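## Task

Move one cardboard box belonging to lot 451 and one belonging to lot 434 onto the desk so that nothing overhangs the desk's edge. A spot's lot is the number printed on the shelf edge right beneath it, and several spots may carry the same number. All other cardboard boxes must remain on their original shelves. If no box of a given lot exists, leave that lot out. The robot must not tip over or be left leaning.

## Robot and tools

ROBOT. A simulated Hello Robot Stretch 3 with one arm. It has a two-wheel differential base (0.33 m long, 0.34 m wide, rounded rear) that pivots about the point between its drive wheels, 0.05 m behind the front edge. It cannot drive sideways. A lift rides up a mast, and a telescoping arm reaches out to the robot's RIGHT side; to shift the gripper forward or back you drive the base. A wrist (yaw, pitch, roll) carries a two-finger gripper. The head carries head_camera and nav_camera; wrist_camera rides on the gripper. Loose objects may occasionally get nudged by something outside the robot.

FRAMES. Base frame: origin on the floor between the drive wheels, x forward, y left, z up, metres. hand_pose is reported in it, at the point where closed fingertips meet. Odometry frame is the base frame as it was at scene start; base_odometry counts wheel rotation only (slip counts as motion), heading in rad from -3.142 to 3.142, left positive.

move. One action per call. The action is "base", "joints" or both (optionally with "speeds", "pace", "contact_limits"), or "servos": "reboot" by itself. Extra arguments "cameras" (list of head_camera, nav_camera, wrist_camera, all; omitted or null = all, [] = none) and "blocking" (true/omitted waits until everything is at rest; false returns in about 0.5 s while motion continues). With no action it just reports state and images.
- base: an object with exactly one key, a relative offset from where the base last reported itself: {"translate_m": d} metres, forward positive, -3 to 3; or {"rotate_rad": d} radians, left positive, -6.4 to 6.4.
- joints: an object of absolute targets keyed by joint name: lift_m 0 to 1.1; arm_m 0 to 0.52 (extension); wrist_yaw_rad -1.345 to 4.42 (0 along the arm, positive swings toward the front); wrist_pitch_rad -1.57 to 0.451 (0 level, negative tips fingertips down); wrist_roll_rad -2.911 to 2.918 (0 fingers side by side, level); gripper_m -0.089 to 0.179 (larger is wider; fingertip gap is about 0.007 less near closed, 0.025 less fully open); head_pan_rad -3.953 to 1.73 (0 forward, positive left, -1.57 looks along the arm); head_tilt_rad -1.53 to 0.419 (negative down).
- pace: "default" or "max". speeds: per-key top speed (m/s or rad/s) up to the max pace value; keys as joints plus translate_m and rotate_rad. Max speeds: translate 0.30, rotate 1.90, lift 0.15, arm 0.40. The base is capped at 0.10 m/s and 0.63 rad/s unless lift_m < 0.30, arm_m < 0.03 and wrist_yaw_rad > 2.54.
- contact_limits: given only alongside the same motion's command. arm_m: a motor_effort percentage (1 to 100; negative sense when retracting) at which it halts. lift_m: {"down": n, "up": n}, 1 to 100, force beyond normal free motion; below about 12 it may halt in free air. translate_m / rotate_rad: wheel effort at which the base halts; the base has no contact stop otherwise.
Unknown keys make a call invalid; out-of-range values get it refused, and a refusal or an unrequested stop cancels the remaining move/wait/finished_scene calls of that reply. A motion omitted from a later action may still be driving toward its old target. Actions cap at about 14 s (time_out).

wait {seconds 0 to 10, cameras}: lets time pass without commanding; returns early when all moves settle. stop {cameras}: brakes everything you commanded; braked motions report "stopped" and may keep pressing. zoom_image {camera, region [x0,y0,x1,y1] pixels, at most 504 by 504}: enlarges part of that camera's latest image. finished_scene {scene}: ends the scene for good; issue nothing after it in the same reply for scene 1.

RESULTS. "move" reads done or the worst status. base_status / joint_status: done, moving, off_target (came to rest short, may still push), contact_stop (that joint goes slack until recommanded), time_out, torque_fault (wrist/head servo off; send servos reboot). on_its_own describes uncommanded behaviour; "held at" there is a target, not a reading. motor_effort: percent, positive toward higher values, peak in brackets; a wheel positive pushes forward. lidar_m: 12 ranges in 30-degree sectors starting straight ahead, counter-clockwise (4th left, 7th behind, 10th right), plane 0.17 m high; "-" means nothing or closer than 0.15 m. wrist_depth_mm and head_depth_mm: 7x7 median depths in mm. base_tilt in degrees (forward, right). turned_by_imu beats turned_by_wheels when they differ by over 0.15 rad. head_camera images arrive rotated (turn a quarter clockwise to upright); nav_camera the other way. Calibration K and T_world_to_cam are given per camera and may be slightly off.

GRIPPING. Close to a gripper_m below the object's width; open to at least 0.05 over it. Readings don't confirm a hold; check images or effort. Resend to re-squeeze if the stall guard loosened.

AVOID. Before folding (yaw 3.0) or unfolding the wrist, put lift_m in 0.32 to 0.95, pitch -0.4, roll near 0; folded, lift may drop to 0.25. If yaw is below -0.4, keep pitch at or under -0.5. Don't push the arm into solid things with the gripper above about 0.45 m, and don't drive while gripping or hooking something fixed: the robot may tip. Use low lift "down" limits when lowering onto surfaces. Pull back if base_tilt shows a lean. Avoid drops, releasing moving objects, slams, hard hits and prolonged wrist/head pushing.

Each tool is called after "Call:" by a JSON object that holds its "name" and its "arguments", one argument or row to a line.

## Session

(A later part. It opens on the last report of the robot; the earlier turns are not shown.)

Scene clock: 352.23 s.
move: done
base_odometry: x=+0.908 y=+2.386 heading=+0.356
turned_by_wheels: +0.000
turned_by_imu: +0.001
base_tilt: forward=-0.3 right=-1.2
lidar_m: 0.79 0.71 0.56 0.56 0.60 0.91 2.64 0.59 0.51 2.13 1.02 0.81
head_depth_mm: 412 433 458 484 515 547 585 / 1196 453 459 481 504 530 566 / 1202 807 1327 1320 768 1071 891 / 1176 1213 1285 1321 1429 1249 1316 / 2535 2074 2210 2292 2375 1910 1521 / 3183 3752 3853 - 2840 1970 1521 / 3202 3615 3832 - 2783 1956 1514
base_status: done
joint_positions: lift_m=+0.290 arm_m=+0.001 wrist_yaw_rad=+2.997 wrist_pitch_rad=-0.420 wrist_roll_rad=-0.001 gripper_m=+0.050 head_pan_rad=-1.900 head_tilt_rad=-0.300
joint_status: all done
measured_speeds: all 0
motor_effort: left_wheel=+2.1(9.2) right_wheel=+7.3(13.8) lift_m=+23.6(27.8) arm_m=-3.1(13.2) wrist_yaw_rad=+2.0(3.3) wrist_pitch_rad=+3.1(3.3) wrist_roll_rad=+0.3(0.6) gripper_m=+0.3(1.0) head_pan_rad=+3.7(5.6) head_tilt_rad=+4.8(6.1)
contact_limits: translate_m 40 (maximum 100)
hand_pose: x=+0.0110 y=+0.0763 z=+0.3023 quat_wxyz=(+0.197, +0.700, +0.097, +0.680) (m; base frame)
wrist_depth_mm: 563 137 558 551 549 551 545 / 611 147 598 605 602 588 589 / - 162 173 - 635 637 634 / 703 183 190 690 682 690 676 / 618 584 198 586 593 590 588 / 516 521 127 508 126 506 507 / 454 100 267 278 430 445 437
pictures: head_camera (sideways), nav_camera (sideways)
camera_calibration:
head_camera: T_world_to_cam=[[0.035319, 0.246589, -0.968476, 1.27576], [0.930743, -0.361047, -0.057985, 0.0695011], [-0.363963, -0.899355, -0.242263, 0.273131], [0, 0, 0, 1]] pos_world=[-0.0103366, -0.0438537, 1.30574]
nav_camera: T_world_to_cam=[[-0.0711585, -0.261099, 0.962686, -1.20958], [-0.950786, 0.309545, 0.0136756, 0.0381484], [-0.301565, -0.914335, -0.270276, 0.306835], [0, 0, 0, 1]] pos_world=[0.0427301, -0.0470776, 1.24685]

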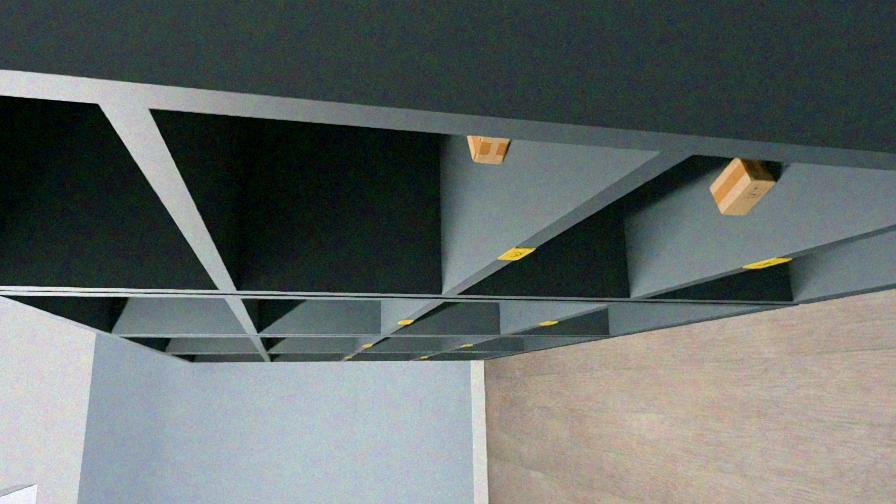

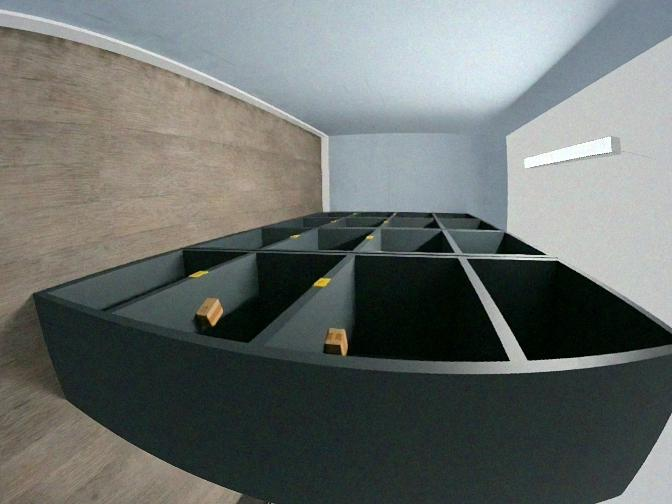

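Call:
{"name": "move", "arguments": {
  "base": {"translate_m": 0.28},
  "cameras": []
}}

Call:
{"name": "move", "arguments": {
  "base": {"rotate_rad": -1.718},
  "joints": {"head_pan_rad":-1.1,"head_tilt_rad":-0.4},
  "cameras": ["nav_camera"]
}}

Call:
{"name": "move", "arguments": {
  "base": {"translate_m": 0.7},
  "pace": "max",
  "cameras": ["nav_camera","head_camera"]
}}

Call:
{"name": "zoom_image", "arguments": {
  "camera": "head_camera",
  "region": [400, 0, 896, 504]
}}

Scene clock: 375.20 s.
move: done
base_odometry: x=+1.171 y=+2.484 heading=+0.356
turned_by_wheels: +0.000
turned_by_imu: +0.000
base_tilt: forward=-0.3 right=-1.3
lidar_m: 0.52 0.56 0.53 0.52 0.57 0.85 2.92 0.69 1.45 1.39 0.66 0.53
head_depth_mm: 1295 1324 1430 1364 1497 1183 962 / 1258 1311 1392 1418 1546 1267 1417 / 1560 1629 1422 1470 1536 1635 1502 / 2897 2193 2291 2412 2463 2022 1529 / 3147 3776 - - 2838 1989 1524 / 3192 3716 - - 2834 1991 1533 / 3230 3615 3772 - 2829 1956 1524
base_status: done
joint_positions: lift_m=+0.290 arm_m=+0.001 wrist_yaw_rad=+2.997 wrist_pitch_rad=-0.420 wrist_roll_rad=-0.001 gripper_m=+0.050 head_pan_rad=-1.900 head_tilt_rad=-0.300
joint_status: not commanded
measured_speeds: all 0
motor_effort: left_wheel=+1.2(9.8) right_wheel=+9.7(13.4) lift_m=+25.8(26.3) arm_m=+1.1(1.6) wrist_yaw_rad=+1.9(3.8) wrist_pitch_rad=+3.2(3.3) wrist_roll_rad=+0.3(0.4) gripper_m=+0.2(1.1) head_pan_rad=+2.5(3.6) head_tilt_rad=+4.9(5.3)
hand_pose: x=+0.0110 y=+0.0763 z=+0.3023 quat_wxyz=(+0.197, +0.700, +0.097, +0.680) (m; base frame)
wrist_depth_mm: 528 137 527 521 518 516 512 / 576 147 562 567 561 560 552 / 621 162 601 618 616 611 606 / - 179 190 - - - 640 / 608 590 199 585 599 590 584 / 519 521 127 514 125 502 500 / 451 99 267 280 431 440 436
pictures: none
No camera images: "cameras" was empty.

Scene clock: 378.77 s.
move: done
base_odometry: x=+1.171 y=+2.484 heading=-1.361
turned_by_wheels: -1.718
turned_by_imu: -1.691
base_tilt: forward=-0.1 right=-1.2
lidar_m: 2.08 0.75 0.54 0.52 0.54 0.54 0.52 0.54 0.74 1.99 0.71 0.69
head_depth_mm: 2664 2785 2939 3128 2450 1804 1428 / 2767 2933 3063 3277 2447 1787 1421 / 2896 3061 3185 3317 2408 1784 1409 / 3029 3204 3290 3507 2285 1768 1411 / 762 811 866 932 1002 1092 1197 / 655 689 728 771 820 879 948 / 572 597 628 669 721 784 868
base_status: done
joint_positions: lift_m=+0.290 arm_m=+0.001 wrist_yaw_rad=+2.997 wrist_pitch_rad=-0.420 wrist_roll_rad=-0.001 gripper_m=+0.050 head_pan_rad=-1.099 head_tilt_rad=-0.400
joint_status: all done
measured_speeds: all 0
motor_effort: left_wheel=+8.2(12.5) right_wheel=-9.8(13.2) lift_m=+29.2(29.2) arm_m=-6.2(6.2) wrist_yaw_rad=+1.1(3.1) wrist_pitch_rad=+3.2(3.3) wrist_roll_rad=+0.2(0.6) gripper_m=+0.7(0.8) head_pan_rad=-3.0(5.7) head_tilt_rad=-4.2(7.3)
hand_pose: x=+0.0110 y=+0.0763 z=+0.3023 quat_wxyz=(+0.197, +0.700, +0.097, +0.680) (m; base frame)
wrist_depth_mm: 480 137 507 530 527 542 - / 529 148 535 - - - - / - 162 170 - - - - / - 178 189 672 689 683 676 / 621 588 199 580 587 590 590 / 525 514 127 507 125 502 506 / 452 99 268 279 435 441 438
pictures: nav_camera (sideways)
camera_calibration:
nav_camera: T_world_to_cam=[[0.180961, -0.317431, 0.930855, -1.1695], [-0.88365, -0.46799, 0.0121946, 0.0396606], [0.43176, -0.824756, -0.365185, 0.425915], [0, 0, 0, 1]] pos_world=[0.0627865, -0.00139831, 1.24369]

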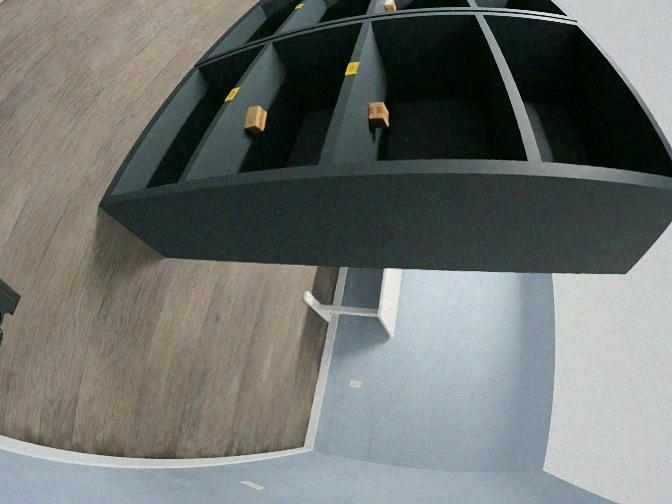

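Scene clock: 382.43 s.
move: done
base_odometry: x=+1.316 y=+1.799 heading=-1.361
turned_by_wheels: +0.000
turned_by_imu: +0.001
base_tilt: forward=-0.4 right=-1.2
lidar_m: 2.09 0.76 0.55 0.53 0.55 0.74 1.22 1.26 0.51 0.61 0.96 0.83
head_depth_mm: 436 795 837 868 602 966 848 / 444 831 879 903 596 991 841 / 452 871 925 934 592 1056 831 / 459 919 975 919 619 1055 805 / 468 965 1035 910 649 1046 831 / 540 942 1002 896 1059 1039 849 / 556 821 863 851 925 970 905
base_status: done
joint_positions: lift_m=+0.290 arm_m=+0.001 wrist_yaw_rad=+2.997 wrist_pitch_rad=-0.419 wrist_roll_rad=-0.001 gripper_m=+0.050 head_pan_rad=-1.100 head_tilt_rad=-0.400
joint_status: not commanded
measured_speeds: all 0
motor_effort: left_wheel=+1.8(13.0) right_wheel=+1.7(14.5) lift_m=+27.2(31.2) arm_m=-11.3(13.2) wrist_yaw_rad=+2.3(2.8) wrist_pitch_rad=+3.1(3.3) wrist_roll_rad=+0.3(0.4) gripper_m=+0.4(1.2) head_pan_rad=-3.2(3.8) head_tilt_rad=-2.3(4.7)
hand_pose: x=+0.0110 y=+0.0763 z=+0.3023 quat_wxyz=(+0.197, +0.700, +0.097, +0.680) (m; base frame)
wrist_depth_mm: 486 137 509 529 539 536 - / 529 148 538 - - - - / - 162 170 - - - - / - 178 189 678 683 676 677 / 617 585 200 584 590 597 585 / 522 519 127 511 125 509 501 / 453 99 268 280 433 442 440
pictures: head_camera (sideways), nav_camera (sideways)
camera_calibration:
head_camera: T_world_to_cam=[[-0.195803, 0.282589, -0.939045, 1.2387], [0.904745, 0.421443, -0.0618259, 0.0745853], [0.378282, -0.861702, -0.338191, 0.393421], [0, 0, 0, 1]] pos_world=[0.0262372, -0.0424648, 1.30086]
nav_camera: T_world_to_cam=[[0.180911, -0.317875, 0.930713, -1.16932], [-0.883922, -0.467475, 0.012155, 0.0397246], [0.431222, -0.824877, -0.365548, 0.426401], [0, 0, 0, 1]] pos_world=[0.0627827, -0.00139765, 1.24369]

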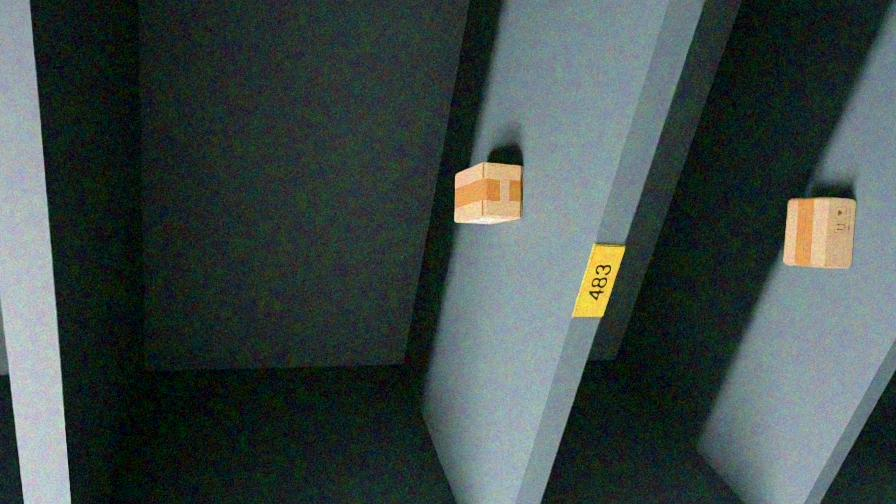

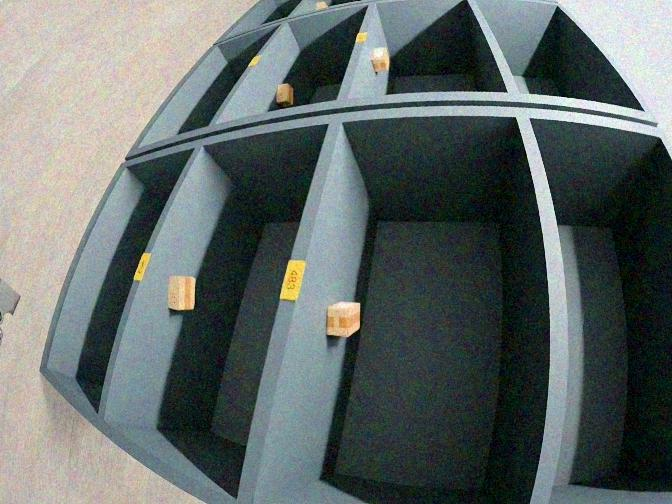

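Scaled by 1.000.

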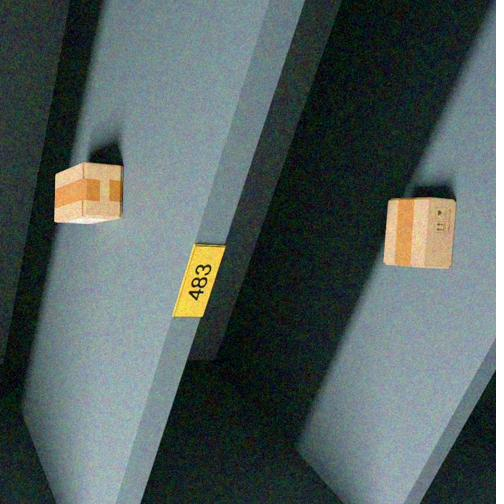

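Call:
{"name": "zoom_image", "arguments": {
  "camera": "nav_camera",
  "region": [120, 230, 220, 330]
}}

Call:
{"name": "zoom_image", "arguments": {
  "camera": "nav_camera",
  "region": [230, 0, 410, 130]
}}

Call:
{"name": "move", "arguments": {
  "base": {"translate_m": 0.8},
  "pace": "max",
  "joints": {"head_tilt_rad":-0.5,"head_pan_rad":-1.25},
  "cameras": ["nav_camera","head_camera"]
}}

Scaled by 5.040 from the camera's 672x504 image, which has a finer 792x594 frame.

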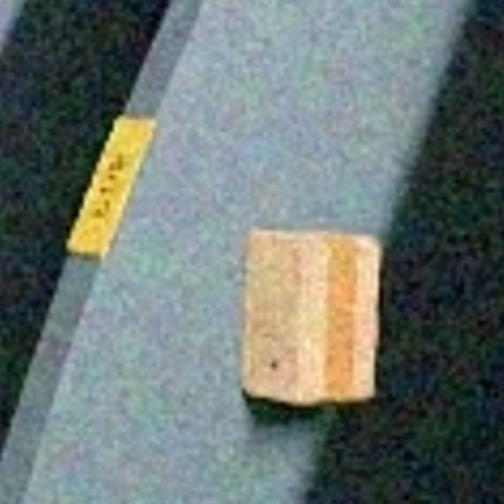

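Scaled by 2.800 from the camera's 672x504 image, which has a finer 792x594 frame.

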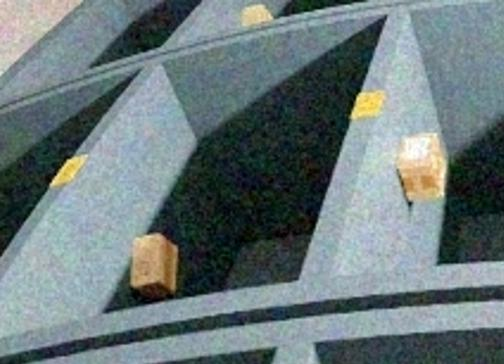

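Scene clock: 393.90 s.
move: done
base_odometry: x=+1.482 y=+1.017 heading=-1.361
turned_by_wheels: +0.000
turned_by_imu: +0.001
base_tilt: forward=-0.3 right=-1.1
lidar_m: 1.81 0.76 0.55 0.53 0.55 0.75 2.01 1.07 0.96 0.48 0.96 0.94
head_depth_mm: 726 774 818 522 498 553 612 / 746 801 868 730 555 903 661 / 771 828 900 721 576 952 772 / 793 857 931 712 1082 948 773 / 821 886 956 707 1118 941 812 / 847 922 994 679 1121 935 832 / 876 953 1020 669 1157 933 1155
base_status: done
joint_positions: lift_m=+0.290 arm_m=+0.001 wrist_yaw_rad=+2.997 wrist_pitch_rad=-0.419 wrist_roll_rad=-0.001 gripper_m=+0.050 head_pan_rad=-1.250 head_tilt_rad=-0.501
joint_status: all done
measured_speeds: all 0
motor_effort: left_wheel=+3.0(11.9) right_wheel=+3.1(14.5) lift_m=+27.8(31.5) arm_m=-6.9(9.9) wrist_yaw_rad=+2.4(3.3) wrist_pitch_rad=+3.1(3.2) wrist_roll_rad=+0.3(0.7) gripper_m=+0.5(1.1) head_pan_rad=+3.5(4.5) head_tilt_rad=-2.5(5.9)
hand_pose: x=+0.0110 y=+0.0764 z=+0.3023 quat_wxyz=(+0.197, +0.700, +0.097, +0.680) (m; base frame)
wrist_depth_mm: 493 137 515 534 542 546 - / 529 148 174 - - - - / - 162 170 - - - - / - 178 189 663 695 683 681 / 615 583 199 579 594 590 592 / 522 519 127 515 125 508 501 / 453 99 267 279 433 446 440
pictures: head_camera (sideways), nav_camera (sideways)
camera_calibration:
head_camera: T_world_to_cam=[[-0.180239, 0.396268, -0.90027, 1.18806], [0.955678, 0.287164, -0.0649325, 0.0783347], [0.232795, -0.872071, -0.430463, 0.514451], [0, 0, 0, 1]] pos_world=[0.0195115, -0.0446485, 1.29611]
nav_camera: T_world_to_cam=[[0.159981, -0.427973, 0.889519, -1.11545], [-0.943634, -0.330823, 0.0105453, 0.0422272], [0.28976, -0.841068, -0.456776, 0.545956], [0, 0, 0, 1]] pos_world=[0.0601025, -0.00422938, 1.24115]

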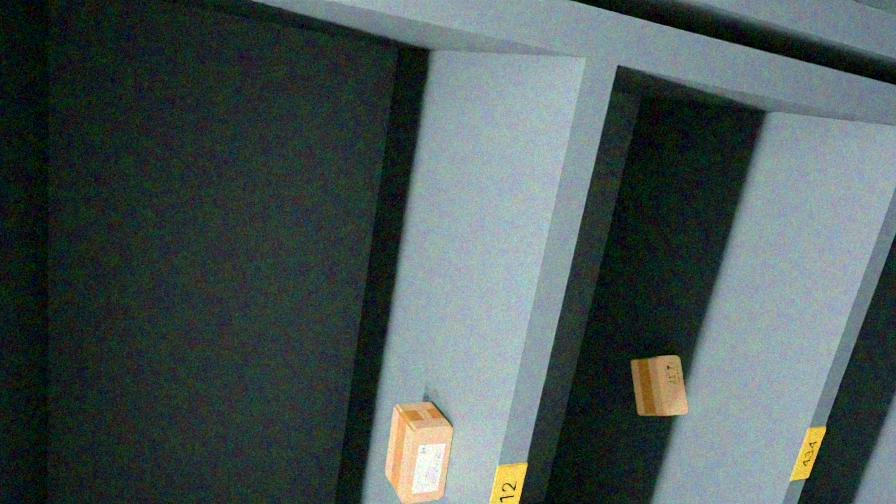

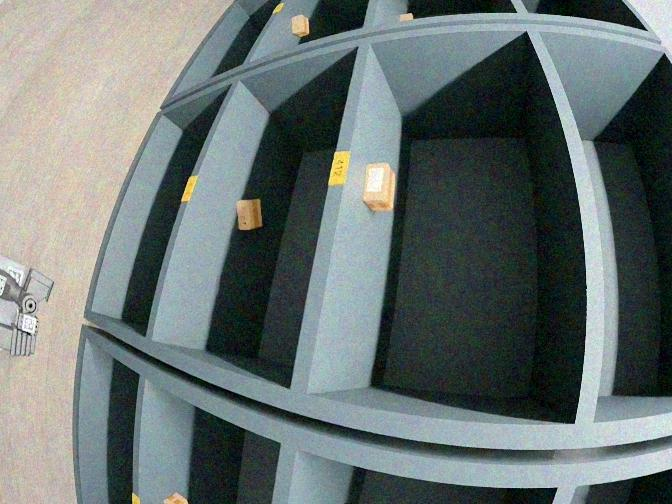

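Call:
{"name": "zoom_image", "arguments": {
  "camera": "head_camera",
  "region": [600, 330, 860, 500]
}}

Scaled by 1.938 from the camera's 896x504 image, which has a finer 1280x720 frame.

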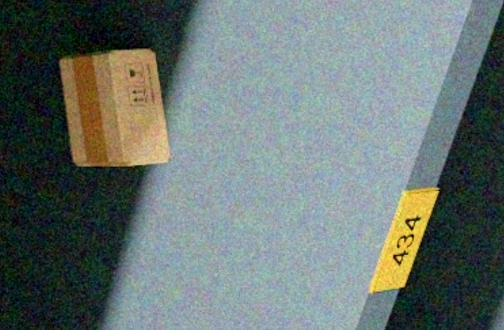

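Call:
{"name": "move", "arguments": {
  "base": {"translate_m": 0.43},
  "pace": "max",
  "joints": {"head_pan_rad":-1.571},
  "cameras": []
}}

Call:
{"name": "move", "arguments": {
  "joints": {"lift_m":0.6},
  "cameras": []
}}

Call:
{"name": "move", "arguments": {
  "joints": {"wrist_yaw_rad": 0.0, "wrist_pitch_rad":-0.4,"gripper_m":0.179},
  "cameras": ["wrist_camera","head_camera"]
}}

Scene clock: 411.30 s.
move: done
base_odometry: x=+1.572 y=+0.596 heading=-1.361
turned_by_wheels: +0.000
turned_by_imu: +0.000
base_tilt: forward=-0.2 right=-1.2
lidar_m: 2.11 0.76 0.55 0.53 0.55 0.75 2.06 0.67 0.65 0.92 0.61 0.67
head_depth_mm: 759 821 894 738 587 969 786 / 755 820 892 732 582 957 780 / 755 817 890 722 579 953 776 / 755 814 887 602 574 912 772 / 753 812 888 705 566 941 766 / 751 812 883 697 564 935 766 / 750 809 882 689 557 931 763
base_status: done
joint_positions: lift_m=+0.290 arm_m=+0.001 wrist_yaw_rad=+2.998 wrist_pitch_rad=-0.419 wrist_roll_rad=-0.001 gripper_m=+0.050 head_pan_rad=-1.573 head_tilt_rad=-0.501
joint_status: all done
measured_speeds: all 0
motor_effort: left_wheel=+6.1(15.8) right_wheel=+1.9(11.2) lift_m=+27.1(31.1) arm_m=-3.1(5.4) wrist_yaw_rad=+1.7(2.9) wrist_pitch_rad=+3.2(3.2) wrist_roll_rad=+0.1(0.5) gripper_m=+0.2(0.9) head_pan_rad=+0.2(5.8) head_tilt_rad=-0.4(2.0)
hand_pose: x=+0.0109 y=+0.0764 z=+0.3024 quat_wxyz=(+0.197, +0.700, +0.097, +0.680) (m; base frame)
wrist_depth_mm: 492 138 521 530 539 - - / 532 148 172 - - - - / - 161 170 - - - - / - 178 189 673 692 686 672 / 615 593 200 579 592 592 584 / 522 518 127 507 125 502 499 / 454 99 266 279 435 441 439
pictures: none
No camera images: "cameras" was empty.

Scene clock: 414.97 s.
move: done
base_odometry: x=+1.572 y=+0.596 heading=-1.361
turned_by_wheels: +0.000
turned_by_imu: +0.000
base_tilt: forward=-0.3 right=-1.3
lidar_m: 2.10 0.76 0.56 0.53 0.55 0.75 2.06 0.67 0.65 0.92 0.61 0.67
head_depth_mm: 756 821 891 739 587 968 785 / 755 820 893 730 585 960 782 / 757 818 890 723 578 955 776 / 753 816 890 603 571 911 771 / 752 815 887 703 569 940 769 / 753 813 891 700 563 936 765 / 753 809 885 692 558 929 759
base_status: not commanded
joint_positions: lift_m=+0.600 arm_m=+0.001 wrist_yaw_rad=+2.998 wrist_pitch_rad=-0.419 wrist_roll_rad=-0.001 gripper_m=+0.050 head_pan_rad=-1.571 head_tilt_rad=-0.501
joint_status: all done
measured_speeds: all 0
motor_effort: left_wheel=+6.2(6.7) right_wheel=+1.2(2.6) lift_m=+30.9(34.1) arm_m=-1.2(3.5) wrist_yaw_rad=+1.6(3.2) wrist_pitch_rad=+3.0(3.2) wrist_roll_rad=+0.3(0.5) gripper_m=+0.5(1.0) head_pan_rad=+3.8(3.9) head_tilt_rad=+1.2(2.1)
hand_pose: x=+0.0110 y=+0.0764 z=+0.6124 quat_wxyz=(+0.197, +0.700, +0.097, +0.680) (m; base frame)
wrist_depth_mm: 498 137 521 533 540 - - / 536 148 172 - - - - / - 161 171 - - - - / - 178 189 - - - - / - - 197 - 148 - - / - - 127 826 124 862 877 / 780 730 283 761 751 768 752
pictures: none
No camera images: "cameras" was empty.

Scene clock: 417.47 s.
move: done
base_odometry: x=+1.572 y=+0.596 heading=-1.361
turned_by_wheels: +0.000
turned_by_imu: +0.000
base_tilt: forward=-0.4 right=-1.3
lidar_m: 2.10 0.76 0.55 0.53 0.55 0.75 2.06 0.67 0.65 0.93 0.61 0.67
head_depth_mm: 758 819 896 739 586 965 786 / 757 818 888 731 584 960 780 / 756 816 888 720 577 952 776 / 754 815 886 604 573 907 775 / 754 814 887 703 568 939 771 / 752 812 885 696 564 935 767 / 748 812 884 689 558 930 762
base_status: not commanded
joint_positions: lift_m=+0.600 arm_m=+0.001 wrist_yaw_rad=+0.003 wrist_pitch_rad=-0.419 wrist_roll_rad=-0.001 gripper_m=+0.179 head_pan_rad=-1.571 head_tilt_rad=-0.501
joint_status: all done
measured_speeds: all 0
motor_effort: left_wheel=+5.8(6.7) right_wheel=+1.8(2.2) lift_m=+31.0(31.3) arm_m=+0.4(1.6) wrist_yaw_rad=-3.1(6.6) wrist_pitch_rad=+3.1(5.2) wrist_roll_rad=+0.3(0.5) gripper_m=+0.9(82.6) head_pan_rad=+3.8(4.1) head_tilt_rad=+2.1(2.9)
hand_pose: x=-0.0208 y=-0.3698 z=+0.6124 quat_wxyz=(+0.692, +0.149, -0.691, -0.146) (m; base frame)
wrist_depth_mm: 485 - - - - - 602 / 489 - - 445 515 535 533 / 449 441 444 439 434 432 422 / 353 352 348 344 343 341 337 / 313 310 309 306 303 299 292 / 119 140 - - - - - / 118 - - - - - 105
pictures: head_camera (sideways), wrist_camera
camera_calibration:
head_camera: T_world_to_cam=[[-0.0461603, 0.432875, -0.900271, 1.18727], [0.997477, -0.0286771, -0.0649331, 0.0780952], [-0.0539251, -0.900998, -0.430459, 0.516148], [0, 0, 0, 1]] pos_world=[0.0047397, -0.0466508, 1.29611]
wrist_camera: T_world_to_cam=[[-0.998881, -0.0402896, -0.0247823, -0.0138466], [-0.00329953, 0.581997, -0.813184, 0.745708], [0.0471861, -0.812192, -0.581478, 0.2229], [0, 0, 0, 1]] pos_world=[-0.0218884, -0.25352, 0.735667]

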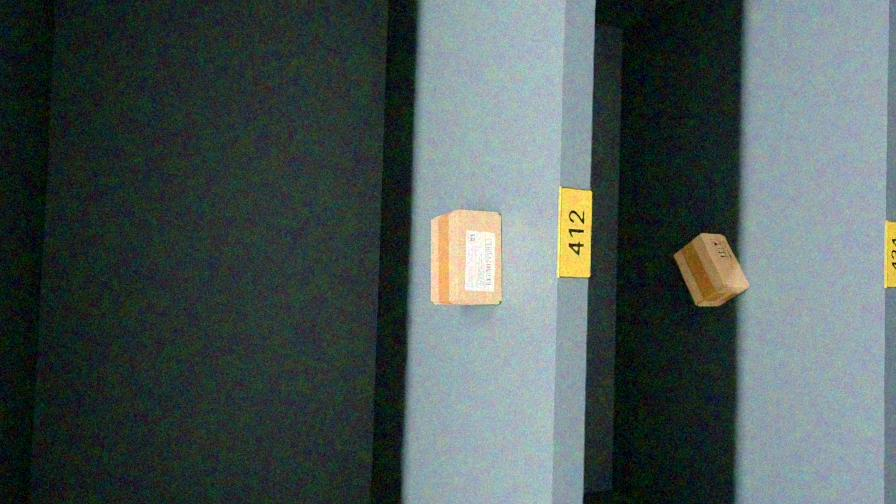

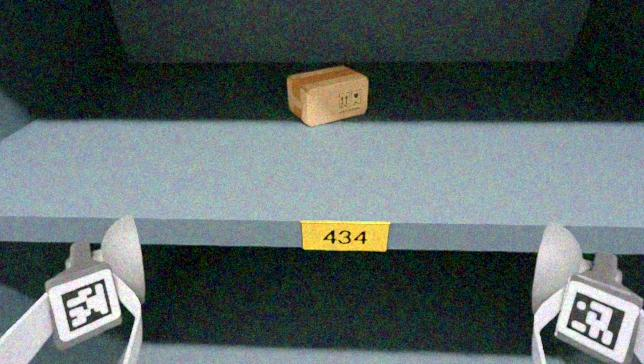

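Call:
{"name": "move", "arguments": {
  "base": {"translate_m": -0.047},
  "joints": {"wrist_yaw_rad":0.37,"wrist_pitch_rad":-0.7,"lift_m":0.71},
  "cameras": []
}}

Call:
{"name": "move", "arguments": {
  "joints": {"arm_m":0.29},
  "contact_limits": {"arm_m":35},
  "cameras": ["wrist_camera"]
}}

Scene clock: 439.90 s.
move: done
base_odometry: x=+1.562 y=+0.642 heading=-1.361
turned_by_wheels: +0.000
turned_by_imu: +0.000
base_tilt: forward=-0.3 right=-1.2
lidar_m: 2.10 0.76 0.55 0.53 0.55 0.75 2.06 0.67 0.62 0.92 0.64 0.69
head_depth_mm: 759 815 894 740 562 934 784 / 754 817 892 729 585 958 783 / 755 816 888 723 577 957 778 / 755 813 887 713 572 918 773 / 753 814 887 600 568 914 769 / 752 811 883 697 562 938 765 / 750 812 883 690 558 930 760
base_status: done
joint_positions: lift_m=+0.710 arm_m=+0.001 wrist_yaw_rad=+0.367 wrist_pitch_rad=-0.709 wrist_roll_rad=-0.001 gripper_m=+0.179 head_pan_rad=-1.571 head_tilt_rad=-0.500
joint_status: all done
measured_speeds: all 0
motor_effort: left_wheel=-4.0(8.7) right_wheel=-8.4(12.8) lift_m=+31.0(33.7) arm_m=+3.8(4.2) wrist_yaw_rad=+2.0(5.4) wrist_pitch_rad=+1.3(4.4) wrist_roll_rad=+0.1(0.4) gripper_m=+0.3(1.0) head_pan_rad=+3.1(3.9) head_tilt_rad=+4.1(5.2)
hand_pose: x=+0.0426 y=-0.3125 z=+0.6636 quat_wxyz=(+0.697, +0.362, -0.607, -0.120) (m; base frame)
wrist_depth_mm: 406 472 525 522 456 507 512 / - 466 468 463 455 446 442 / - 494 422 403 397 391 386 / - 656 920 - 360 348 345 / 963 817 814 - - 327 315 / 122 815 822 - - - - / 746 750 768 756 733 - 105
pictures: none
No camera images: "cameras" was empty.

Scene clock: 443.27 s.
move: done
base_odometry: x=+1.562 y=+0.642 heading=-1.361
turned_by_wheels: +0.000
turned_by_imu: +0.000
base_tilt: forward=-0.2 right=-1.2
lidar_m: 2.11 0.76 0.55 0.53 0.55 0.75 2.06 0.68 0.62 0.93 0.64 0.69
head_depth_mm: 756 819 889 740 563 936 785 / 755 820 888 729 584 901 372 / 755 816 888 722 576 507 773 / 752 811 891 712 575 520 754 / 753 816 886 599 567 881 765 / 752 813 888 698 563 938 767 / 750 812 885 689 558 931 761
base_status: not commanded
joint_positions: lift_m=+0.710 arm_m=+0.290 wrist_yaw_rad=+0.367 wrist_pitch_rad=-0.709 wrist_roll_rad=-0.001 gripper_m=+0.179 head_pan_rad=-1.571 head_tilt_rad=-0.500
joint_status: all done
measured_speeds: all 0
motor_effort: left_wheel=-4.3(4.9) right_wheel=-8.6(9.5) lift_m=+26.8(31.4) arm_m=+12.9(15.0) wrist_yaw_rad=+2.6(4.2) wrist_pitch_rad=+1.2(1.3) wrist_roll_rad=+0.1(0.5) gripper_m=+0.5(1.2) head_pan_rad=+3.1(3.9) head_tilt_rad=+3.7(5.1)
contact_limits: arm_m 35 (drawing in: default 31, maximum 55; extending or still: default 40, maximum 69)
hand_pose: x=+0.0426 y=-0.6019 z=+0.6636 quat_wxyz=(+0.697, +0.363, -0.606, -0.120) (m; base frame)
wrist_depth_mm: 382 472 510 - - - - / 397 455 461 455 440 - - / 395 409 403 398 396 389 378 / 362 361 355 344 293 346 341 / 329 313 318 302 288 312 309 / 123 280 288 286 283 283 280 / 256 261 262 263 260 253 105
pictures: wrist_camera
camera_calibration:
wrist_camera: T_world_to_cam=[[-0.922392, -0.384734, -0.0342544, -0.162956], [-0.284672, 0.737066, -0.61294, 0.895025], [0.261067, -0.55562, -0.789386, 0.344472], [0, 0, 0, 1]] pos_world=[0.0145488, -0.530992, 0.814936]

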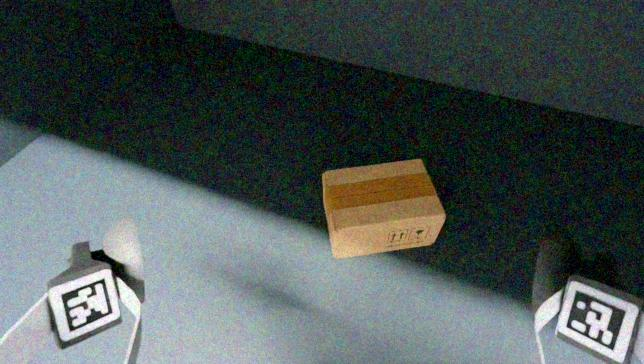

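Call:
{"name": "move", "arguments": {
  "base": {"translate_m": -0.018},
  "joints": {"wrist_yaw_rad":0.46,"arm_m":0.395},
  "cameras": ["wrist_camera"]
}}

Call:
{"name": "move", "arguments": {
  "joints": {"lift_m":0.605},
  "contact_limits": {"lift_m":{"down":15}},
  "cameras": ["wrist_camera"]
}}

Scene clock: 453.87 s.
move: done
base_odometry: x=+1.558 y=+0.660 heading=-1.361
turned_by_wheels: +0.000
turned_by_imu: +0.000
base_tilt: forward=-0.2 right=-1.0
lidar_m: 2.10 0.76 0.55 0.53 0.55 0.75 2.06 0.67 0.61 0.92 0.65 0.67
head_depth_mm: 757 820 891 742 562 934 785 / 756 817 887 732 583 875 389 / 755 816 894 721 562 869 756 / 754 818 888 713 573 863 772 / 751 814 887 598 569 888 770 / 751 812 883 696 562 905 766 / 750 811 883 690 558 934 763
base_status: done
joint_positions: lift_m=+0.710 arm_m=+0.395 wrist_yaw_rad=+0.457 wrist_pitch_rad=-0.709 wrist_roll_rad=-0.001 gripper_m=+0.179 head_pan_rad=-1.571 head_tilt_rad=-0.500
joint_status: all done
measured_speeds: all 0
motor_effort: left_wheel=-5.8(9.7) right_wheel=-5.4(11.3) lift_m=+25.9(26.4) arm_m=+12.3(15.4) wrist_yaw_rad=+2.9(4.7) wrist_pitch_rad=+1.2(1.4) wrist_roll_rad=+0.3(0.5) gripper_m=+0.4(1.2) head_pan_rad=+2.6(3.7) head_tilt_rad=+3.0(4.3)
hand_pose: x=+0.0573 y=-0.7005 z=+0.6636 quat_wxyz=(+0.702, +0.389, -0.590, -0.089) (m; base frame)
wrist_depth_mm: 377 440 - - - - - / 392 456 448 - - - - / 400 407 400 397 382 - - / 359 357 354 349 348 345 332 / 329 313 318 314 311 311 308 / 123 279 287 235 277 282 279 / 258 260 259 219 251 254 105
pictures: wrist_camera
camera_calibration:
wrist_camera: T_world_to_cam=[[-0.884073, -0.466093, -0.0342391, -0.246418], [-0.349787, 0.708492, -0.612934, 0.955614], [0.309943, -0.529902, -0.789392, 0.301048], [0, 0, 0, 1]] pos_world=[0.0231022, -0.632372, 0.814936]

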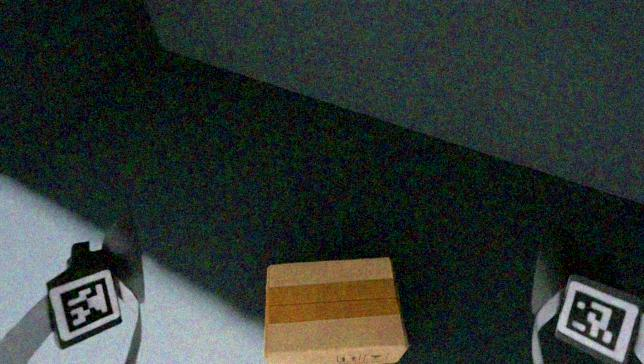

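Scene clock: 455.67 s.
move: done
base_odometry: x=+1.558 y=+0.660 heading=-1.361
turned_by_wheels: +0.000
turned_by_imu: +0.000
base_tilt: forward=-0.4 right=-1.2
lidar_m: 2.11 0.76 0.55 0.53 0.55 0.75 2.06 0.67 0.61 0.92 0.65 0.67
head_depth_mm: 754 821 891 738 562 933 787 / 756 817 890 726 584 959 760 / 754 816 890 721 578 641 737 / 754 814 887 715 572 669 773 / 753 814 883 598 568 883 768 / 752 813 885 696 563 937 766 / 750 813 885 690 558 932 762
base_status: not commanded
joint_positions: lift_m=+0.605 arm_m=+0.395 wrist_yaw_rad=+0.457 wrist_pitch_rad=-0.709 wrist_roll_rad=-0.001 gripper_m=+0.179 head_pan_rad=-1.571 head_tilt_rad=-0.500
joint_status: all done
measured_speeds: all 0
motor_effort: left_wheel=-6.1(6.4) right_wheel=-5.7(6.4) lift_m=+23.2(26.9) arm_m=+8.2(12.8) wrist_yaw_rad=+2.3(4.1) wrist_pitch_rad=+1.3(1.4) wrist_roll_rad=+0.1(0.6) gripper_m=+0.8(1.1) head_pan_rad=+2.8(4.0) head_tilt_rad=+2.9(3.9)
contact_limits: lift_m down 15 (down: maximum 72; up: maximum 65)
hand_pose: x=+0.0573 y=-0.7005 z=+0.5585 quat_wxyz=(+0.702, +0.389, -0.590, -0.089) (m; base frame)
wrist_depth_mm: 347 344 340 326 310 - - / 295 292 287 284 281 277 266 / 255 253 250 248 246 242 241 / 226 222 216 157 163 216 213 / 206 199 150 139 141 194 192 / - 174 133 135 137 175 174 / 160 164 162 159 162 158 105
pictures: wrist_camera
camera_calibration:
wrist_camera: T_world_to_cam=[[-0.88406, -0.466115, -0.0342746, -0.250001], [-0.349826, 0.708563, -0.61283, 0.891228], [0.309935, -0.529788, -0.789471, 0.218291], [0, 0, 0, 1]] pos_world=[0.0231022, -0.632372, 0.709936]

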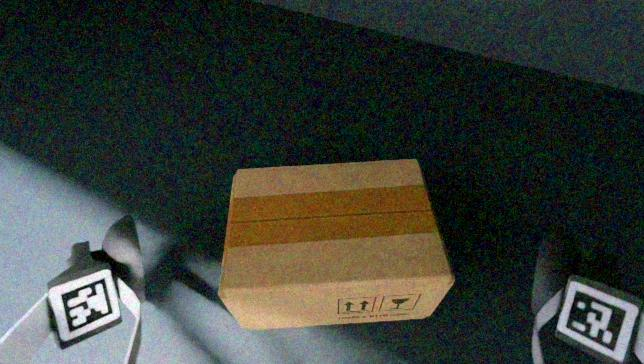

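Call:
{"name": "move", "arguments": {
  "joints": {"gripper_m":0.04},
  "cameras": ["wrist_camera"]
}}

Call:
{"name": "move", "arguments": {
  "joints": {"lift_m":0.69},
  "cameras": ["wrist_camera"]
}}

Call:
{"name": "move", "arguments": {
  "joints": {"arm_m":0.0},
  "cameras": ["wrist_camera"]
}}

Scene clock: 464.80 s.
move: done
base_odometry: x=+1.558 y=+0.660 heading=-1.361
turned_by_wheels: +0.000
turned_by_imu: +0.000
base_tilt: forward=-0.3 right=-1.1
lidar_m: 2.11 0.76 0.56 0.53 0.55 0.75 2.07 0.67 0.61 0.92 0.65 0.67
head_depth_mm: 757 820 891 739 562 936 784 / 753 817 890 730 585 961 758 / 757 815 888 723 577 643 737 / 753 813 888 714 573 669 775 / 753 815 887 596 568 881 771 / 750 812 884 695 563 939 764 / 753 813 880 691 559 930 761
base_status: not commanded
joint_positions: lift_m=+0.605 arm_m=+0.395 wrist_yaw_rad=+0.458 wrist_pitch_rad=-0.708 wrist_roll_rad=-0.001 gripper_m=+0.041 head_pan_rad=-1.571 head_tilt_rad=-0.500
joint_status: all done
measured_speeds: all 0
motor_effort: left_wheel=-6.2(6.5) right_wheel=-6.1(6.2) lift_m=+23.7(24.2) arm_m=-4.9(5.4) wrist_yaw_rad=+2.5(3.0) wrist_pitch_rad=+1.1(1.4) wrist_roll_rad=+0.3(0.4) gripper_m=-20.9(91.5) head_pan_rad=+2.8(3.6) head_tilt_rad=+2.9(3.7)
contact_limits: lift_m down 15 (down: maximum 72; up: maximum 65)
hand_pose: x=+0.0575 y=-0.7005 z=+0.5587 quat_wxyz=(+0.702, +0.389, -0.590, -0.088) (m; base frame)
wrist_depth_mm: 350 348 343 328 - - - / 297 294 291 285 282 275 264 / 257 256 251 249 246 242 241 / 226 224 218 157 159 216 214 / 203 204 141 140 142 193 192 / 183 182 133 137 132 173 175 / 169 159 162 163 162 156 162
pictures: wrist_camera
camera_calibration:
wrist_camera: T_world_to_cam=[[-0.883662, -0.466873, -0.0342293, -0.250434], [-0.350211, 0.707829, -0.613457, 0.891252], [0.310635, -0.530101, -0.788986, 0.217702], [0, 0, 0, 1]] pos_world=[0.0232013, -0.632371, 0.709936]

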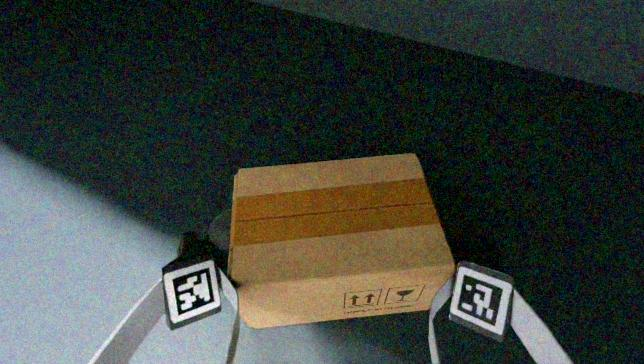

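Scene clock: 466.40 s.
move: done
base_odometry: x=+1.558 y=+0.660 heading=-1.361
turned_by_wheels: +0.000
turned_by_imu: +0.000
base_tilt: forward=-0.3 right=-1.2
lidar_m: 2.10 0.76 0.55 0.53 0.55 0.75 2.05 0.67 0.61 0.92 0.66 0.67
head_depth_mm: 757 819 893 739 562 938 783 / 755 820 891 732 584 901 399 / 756 818 885 723 577 624 758 / 753 812 886 714 572 679 771 / 754 816 884 596 568 870 772 / 751 813 883 696 563 938 766 / 750 810 885 691 556 931 763
base_status: not commanded
joint_positions: lift_m=+0.690 arm_m=+0.395 wrist_yaw_rad=+0.458 wrist_pitch_rad=-0.716 wrist_roll_rad=-0.001 gripper_m=+0.043 head_pan_rad=-1.571 head_tilt_rad=-0.500
joint_status: all done
measured_speeds: all 0
motor_effort: left_wheel=-5.9(6.6) right_wheel=-6.1(6.1) lift_m=+30.6(34.4) arm_m=-9.1(9.1) wrist_yaw_rad=+0.1(2.1) wrist_pitch_rad=+2.4(2.6) wrist_roll_rad=+0.2(0.7) gripper_m=-8.1(20.8) head_pan_rad=+2.9(3.5) head_tilt_rad=+2.4(3.6)
hand_pose: x=+0.0570 y=-0.6993 z=+0.6424 quat_wxyz=(+0.702, +0.392, -0.588, -0.091) (m; base frame)
wrist_depth_mm: 378 451 - - - - - / 393 429 418 409 - - - / 375 374 367 364 361 341 - / 333 329 319 162 164 318 315 / 297 297 148 142 144 286 283 / 269 269 134 144 134 254 257 / 251 236 239 238 240 231 236
pictures: wrist_camera
camera_calibration:
wrist_camera: T_world_to_cam=[[-0.883553, -0.46706, -0.034485, -0.247415], [-0.352511, 0.711719, -0.607612, 0.940598], [0.308335, -0.524701, -0.793485, 0.291439], [0, 0, 0, 1]] pos_world=[0.0231057, -0.632081, 0.794239]

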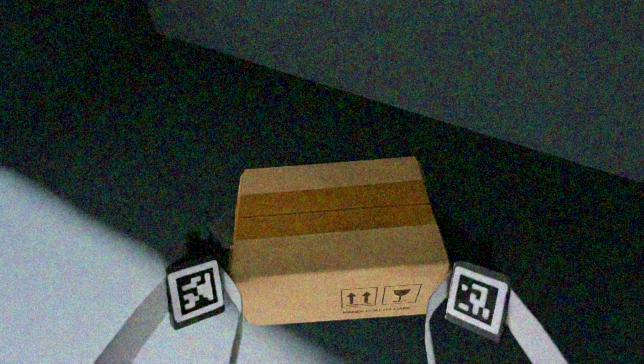

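Scene clock: 470.50 s.
move: done
base_odometry: x=+1.558 y=+0.660 heading=-1.361
turned_by_wheels: +0.000
turned_by_imu: +0.000
base_tilt: forward=-0.4 right=-1.2
lidar_m: 2.10 0.76 0.55 0.53 0.55 0.75 2.05 0.67 0.61 0.92 0.66 0.67
head_depth_mm: 757 819 889 741 563 935 783 / 758 820 890 732 585 960 781 / 754 816 892 722 578 952 775 / 754 817 888 715 573 947 772 / 751 812 887 597 568 942 770 / 752 812 882 697 562 937 766 / 752 811 884 691 558 935 762
base_status: not commanded
joint_positions: lift_m=+0.690 arm_m=+0.001 wrist_yaw_rad=+0.458 wrist_pitch_rad=-0.716 wrist_roll_rad=-0.001 gripper_m=+0.043 head_pan_rad=-1.571 head_tilt_rad=-0.500
joint_status: all done
measured_speeds: all 0
motor_effort: left_wheel=-6.0(6.6) right_wheel=-5.8(6.4) lift_m=+23.7(30.6) arm_m=-12.5(15.8) wrist_yaw_rad=+1.5(2.3) wrist_pitch_rad=+2.5(2.6) wrist_roll_rad=+0.2(0.6) gripper_m=-8.6(8.9) head_pan_rad=+3.4(3.5) head_tilt_rad=+2.6(3.3)
hand_pose: x=+0.0570 y=-0.3048 z=+0.6423 quat_wxyz=(+0.702, +0.392, -0.588, -0.091) (m; base frame)
wrist_depth_mm: - 468 498 499 489 485 478 / - 478 429 423 418 412 405 / - - - 385 362 360 358 / - 975 165 161 160 325 317 / 905 915 146 142 144 312 296 / 826 814 134 144 134 - - / 768 740 731 725 707 110 -
pictures: wrist_camera
camera_calibration:
wrist_camera: T_world_to_cam=[[-0.883572, -0.467026, -0.0344544, -0.0632223], [-0.35257, 0.711845, -0.60743, 0.659783], [0.308212, -0.524561, -0.793626, 0.498529], [0, 0, 0, 1]] pos_world=[0.0231059, -0.237681, 0.794239]

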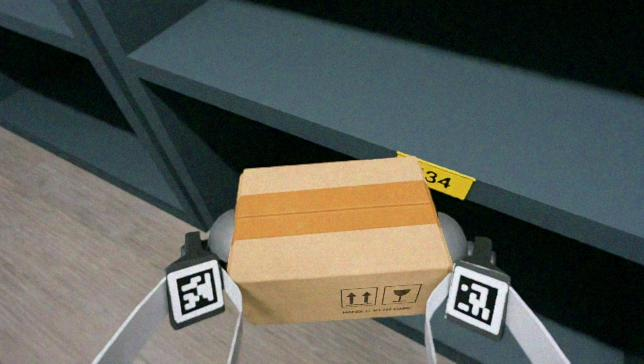

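Call:
{"name": "move", "arguments": {
  "base": {"translate_m": -0.95},
  "joints": {"lift_m":0.85,"head_pan_rad":-3.14,"head_tilt_rad":-0.3},
  "cameras": []
}}

Call:
{"name": "move", "arguments": {
  "base": {"translate_m": -0.95},
  "cameras": ["nav_camera"]
}}

Call:
{"name": "move", "arguments": {
  "base": {"rotate_rad": 1.571},
  "cameras": ["nav_camera"]
}}

Scene clock: 500.33 s.
move: done
base_odometry: x=+1.361 y=+1.589 heading=-1.361
turned_by_wheels: +0.000
turned_by_imu: +0.000
base_tilt: forward=-0.4 right=-1.0
lidar_m: 2.08 0.76 0.55 0.53 0.55 0.75 1.43 1.48 0.61 0.93 0.67 0.67
head_depth_mm: 1250 1297 1344 1399 1377 1360 1341 / 1246 1299 1362 1438 1510 1595 1604 / 1244 1307 1361 1442 1509 1606 1595 / 1243 1300 1358 1438 1514 1587 1536 / 1243 1295 1358 1426 1508 1593 1529 / 1239 1296 1355 1434 1497 1581 1521 / 1235 1286 1354 1424 1501 1591 1519
base_status: done
joint_positions: lift_m=+0.850 arm_m=+0.001 wrist_yaw_rad=+0.458 wrist_pitch_rad=-0.716 wrist_roll_rad=-0.001 gripper_m=+0.043 head_pan_rad=-3.140 head_tilt_rad=-0.300
joint_status: all done
measured_speeds: all 0
motor_effort: left_wheel=-2.3(11.6) right_wheel=-9.5(14.5) lift_m=+30.5(34.4) arm_m=-12.6(13.2) wrist_yaw_rad=+0.1(2.6) wrist_pitch_rad=+2.5(2.6) wrist_roll_rad=+0.3(0.5) gripper_m=-8.2(8.9) head_pan_rad=+2.8(5.2) head_tilt_rad=-2.8(7.9)
hand_pose: x=+0.0570 y=-0.3048 z=+0.8023 quat_wxyz=(+0.702, +0.392, -0.588, -0.091) (m; base frame)
wrist_depth_mm: - - - - - - - / - - 692 - - - - / - - - - - - - / - - 161 162 159 - - / - - 146 142 144 - - / 990 959 134 144 134 - - / 910 875 880 882 839 110 -
pictures: none
No camera images: "cameras" was empty.

Scene clock: 510.97 s.
move: done
base_odometry: x=+1.163 y=+2.518 heading=-1.361
turned_by_wheels: +0.000
turned_by_imu: +0.000
base_tilt: forward=-0.3 right=-1.1
lidar_m: 2.07 0.75 0.55 0.52 0.54 0.51 0.49 0.50 0.69 1.87 0.75 0.72
head_depth_mm: 407 426 447 471 497 525 557 / 407 425 446 470 497 525 551 / 406 425 445 470 494 521 550 / 405 424 444 468 493 522 554 / 404 423 444 467 491 521 551 / 404 422 444 465 491 518 550 / 403 421 442 464 489 517 550
base_status: done
joint_positions: lift_m=+0.850 arm_m=+0.001 wrist_yaw_rad=+0.458 wrist_pitch_rad=-0.716 wrist_roll_rad=-0.001 gripper_m=+0.043 head_pan_rad=-3.140 head_tilt_rad=-0.300
joint_status: not commanded
measured_speeds: all 0
motor_effort: left_wheel=-1.8(10.5) right_wheel=-10.1(14.1) lift_m=+30.2(31.4) arm_m=-11.9(13.0) wrist_yaw_rad=+0.0(2.8) wrist_pitch_rad=+2.5(2.6) wrist_roll_rad=+0.3(0.6) gripper_m=-8.2(9.0) head_pan_rad=+3.0(4.0) head_tilt_rad=-1.0(3.7)
hand_pose: x=+0.0570 y=-0.3048 z=+0.8023 quat_wxyz=(+0.702, +0.392, -0.588, -0.091) (m; base frame)
wrist_depth_mm: 774 - - - - - - / - - - - - - - / - - - - - - - / - - 165 162 165 - - / - - 146 142 144 - - / 999 993 134 145 134 929 927 / 927 886 883 884 856 838 864
pictures: nav_camera (sideways)
camera_calibration:
nav_camera: T_world_to_cam=[[-0.270357, -0.0174889, 0.962601, -1.20816], [-0.0159894, 0.999779, 0.0136735, 0.0324818], [-0.962627, -0.0116947, -0.270577, 0.311235], [0, 0, 0, 1]] pos_world=[-0.0265126, -0.0499642, 1.24675]

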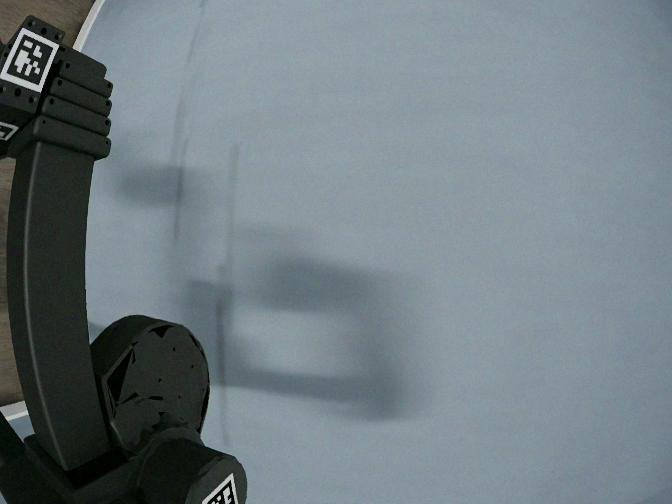

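Scene clock: 514.57 s.
move: done
base_odometry: x=+1.163 y=+2.518 heading=+0.210
turned_by_wheels: +1.571
turned_by_imu: +1.546
base_tilt: forward=-0.3 right=-1.1
lidar_m: 0.52 0.54 0.51 0.49 0.50 0.68 1.79 0.77 0.72 2.20 0.76 0.55
head_depth_mm: 1303 1283 1258 1247 1234 1215 1200 / 1895 1854 1807 1760 1743 1686 1544 / 2800 2885 3060 3035 2619 2025 1603 / 2783 2961 3048 3229 2878 2000 1540 / 2751 2932 3044 3207 2846 2000 1518 / 2779 2904 3044 3247 2853 1991 1520 / 2787 2875 3050 3138 2809 1977 1517
base_status: done
joint_positions: lift_m=+0.850 arm_m=+0.001 wrist_yaw_rad=+0.458 wrist_pitch_rad=-0.716 wrist_roll_rad=-0.001 gripper_m=+0.043 head_pan_rad=-3.140 head_tilt_rad=-0.300
joint_status: not commanded
measured_speeds: all 0
motor_effort: left_wheel=-8.5(13.1) right_wheel=+9.0(12.2) lift_m=+30.5(31.3) arm_m=-12.7(13.8) wrist_yaw_rad=+0.1(2.5) wrist_pitch_rad=+2.5(2.7) wrist_roll_rad=+0.3(0.5) gripper_m=-8.3(8.8) head_pan_rad=+3.4(3.9) head_tilt_rad=-0.2(1.6)
hand_pose: x=+0.0570 y=-0.3048 z=+0.8023 quat_wxyz=(+0.702, +0.392, -0.588, -0.091) (m; base frame)
wrist_depth_mm: 442 516 - - - - - / 466 531 - - - - - / 485 - - - - - - / 502 - 165 162 164 - - / 515 - 146 142 144 - - / 534 - 134 145 134 947 941 / - - 875 872 883 842 859
pictures: nav_camera (sideways)
camera_calibration:
nav_camera: T_world_to_cam=[[-0.270357, -0.0174889, 0.962601, -1.20816], [-0.0159894, 0.999779, 0.0136735, 0.0324818], [-0.962627, -0.0116947, -0.270577, 0.311235], [0, 0, 0, 1]] pos_world=[-0.0265126, -0.0499642, 1.24675]

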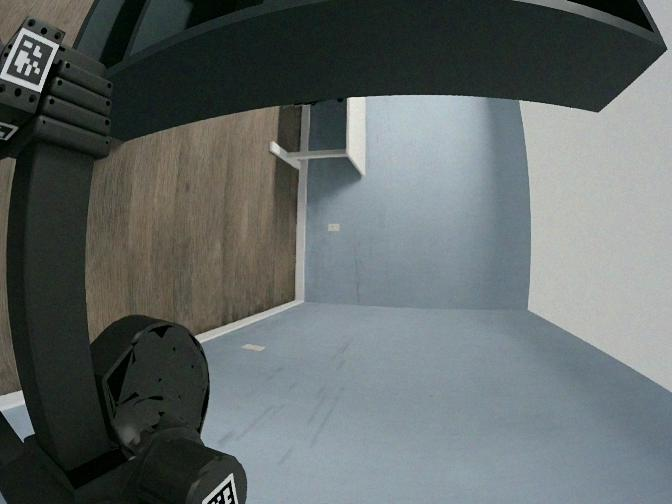

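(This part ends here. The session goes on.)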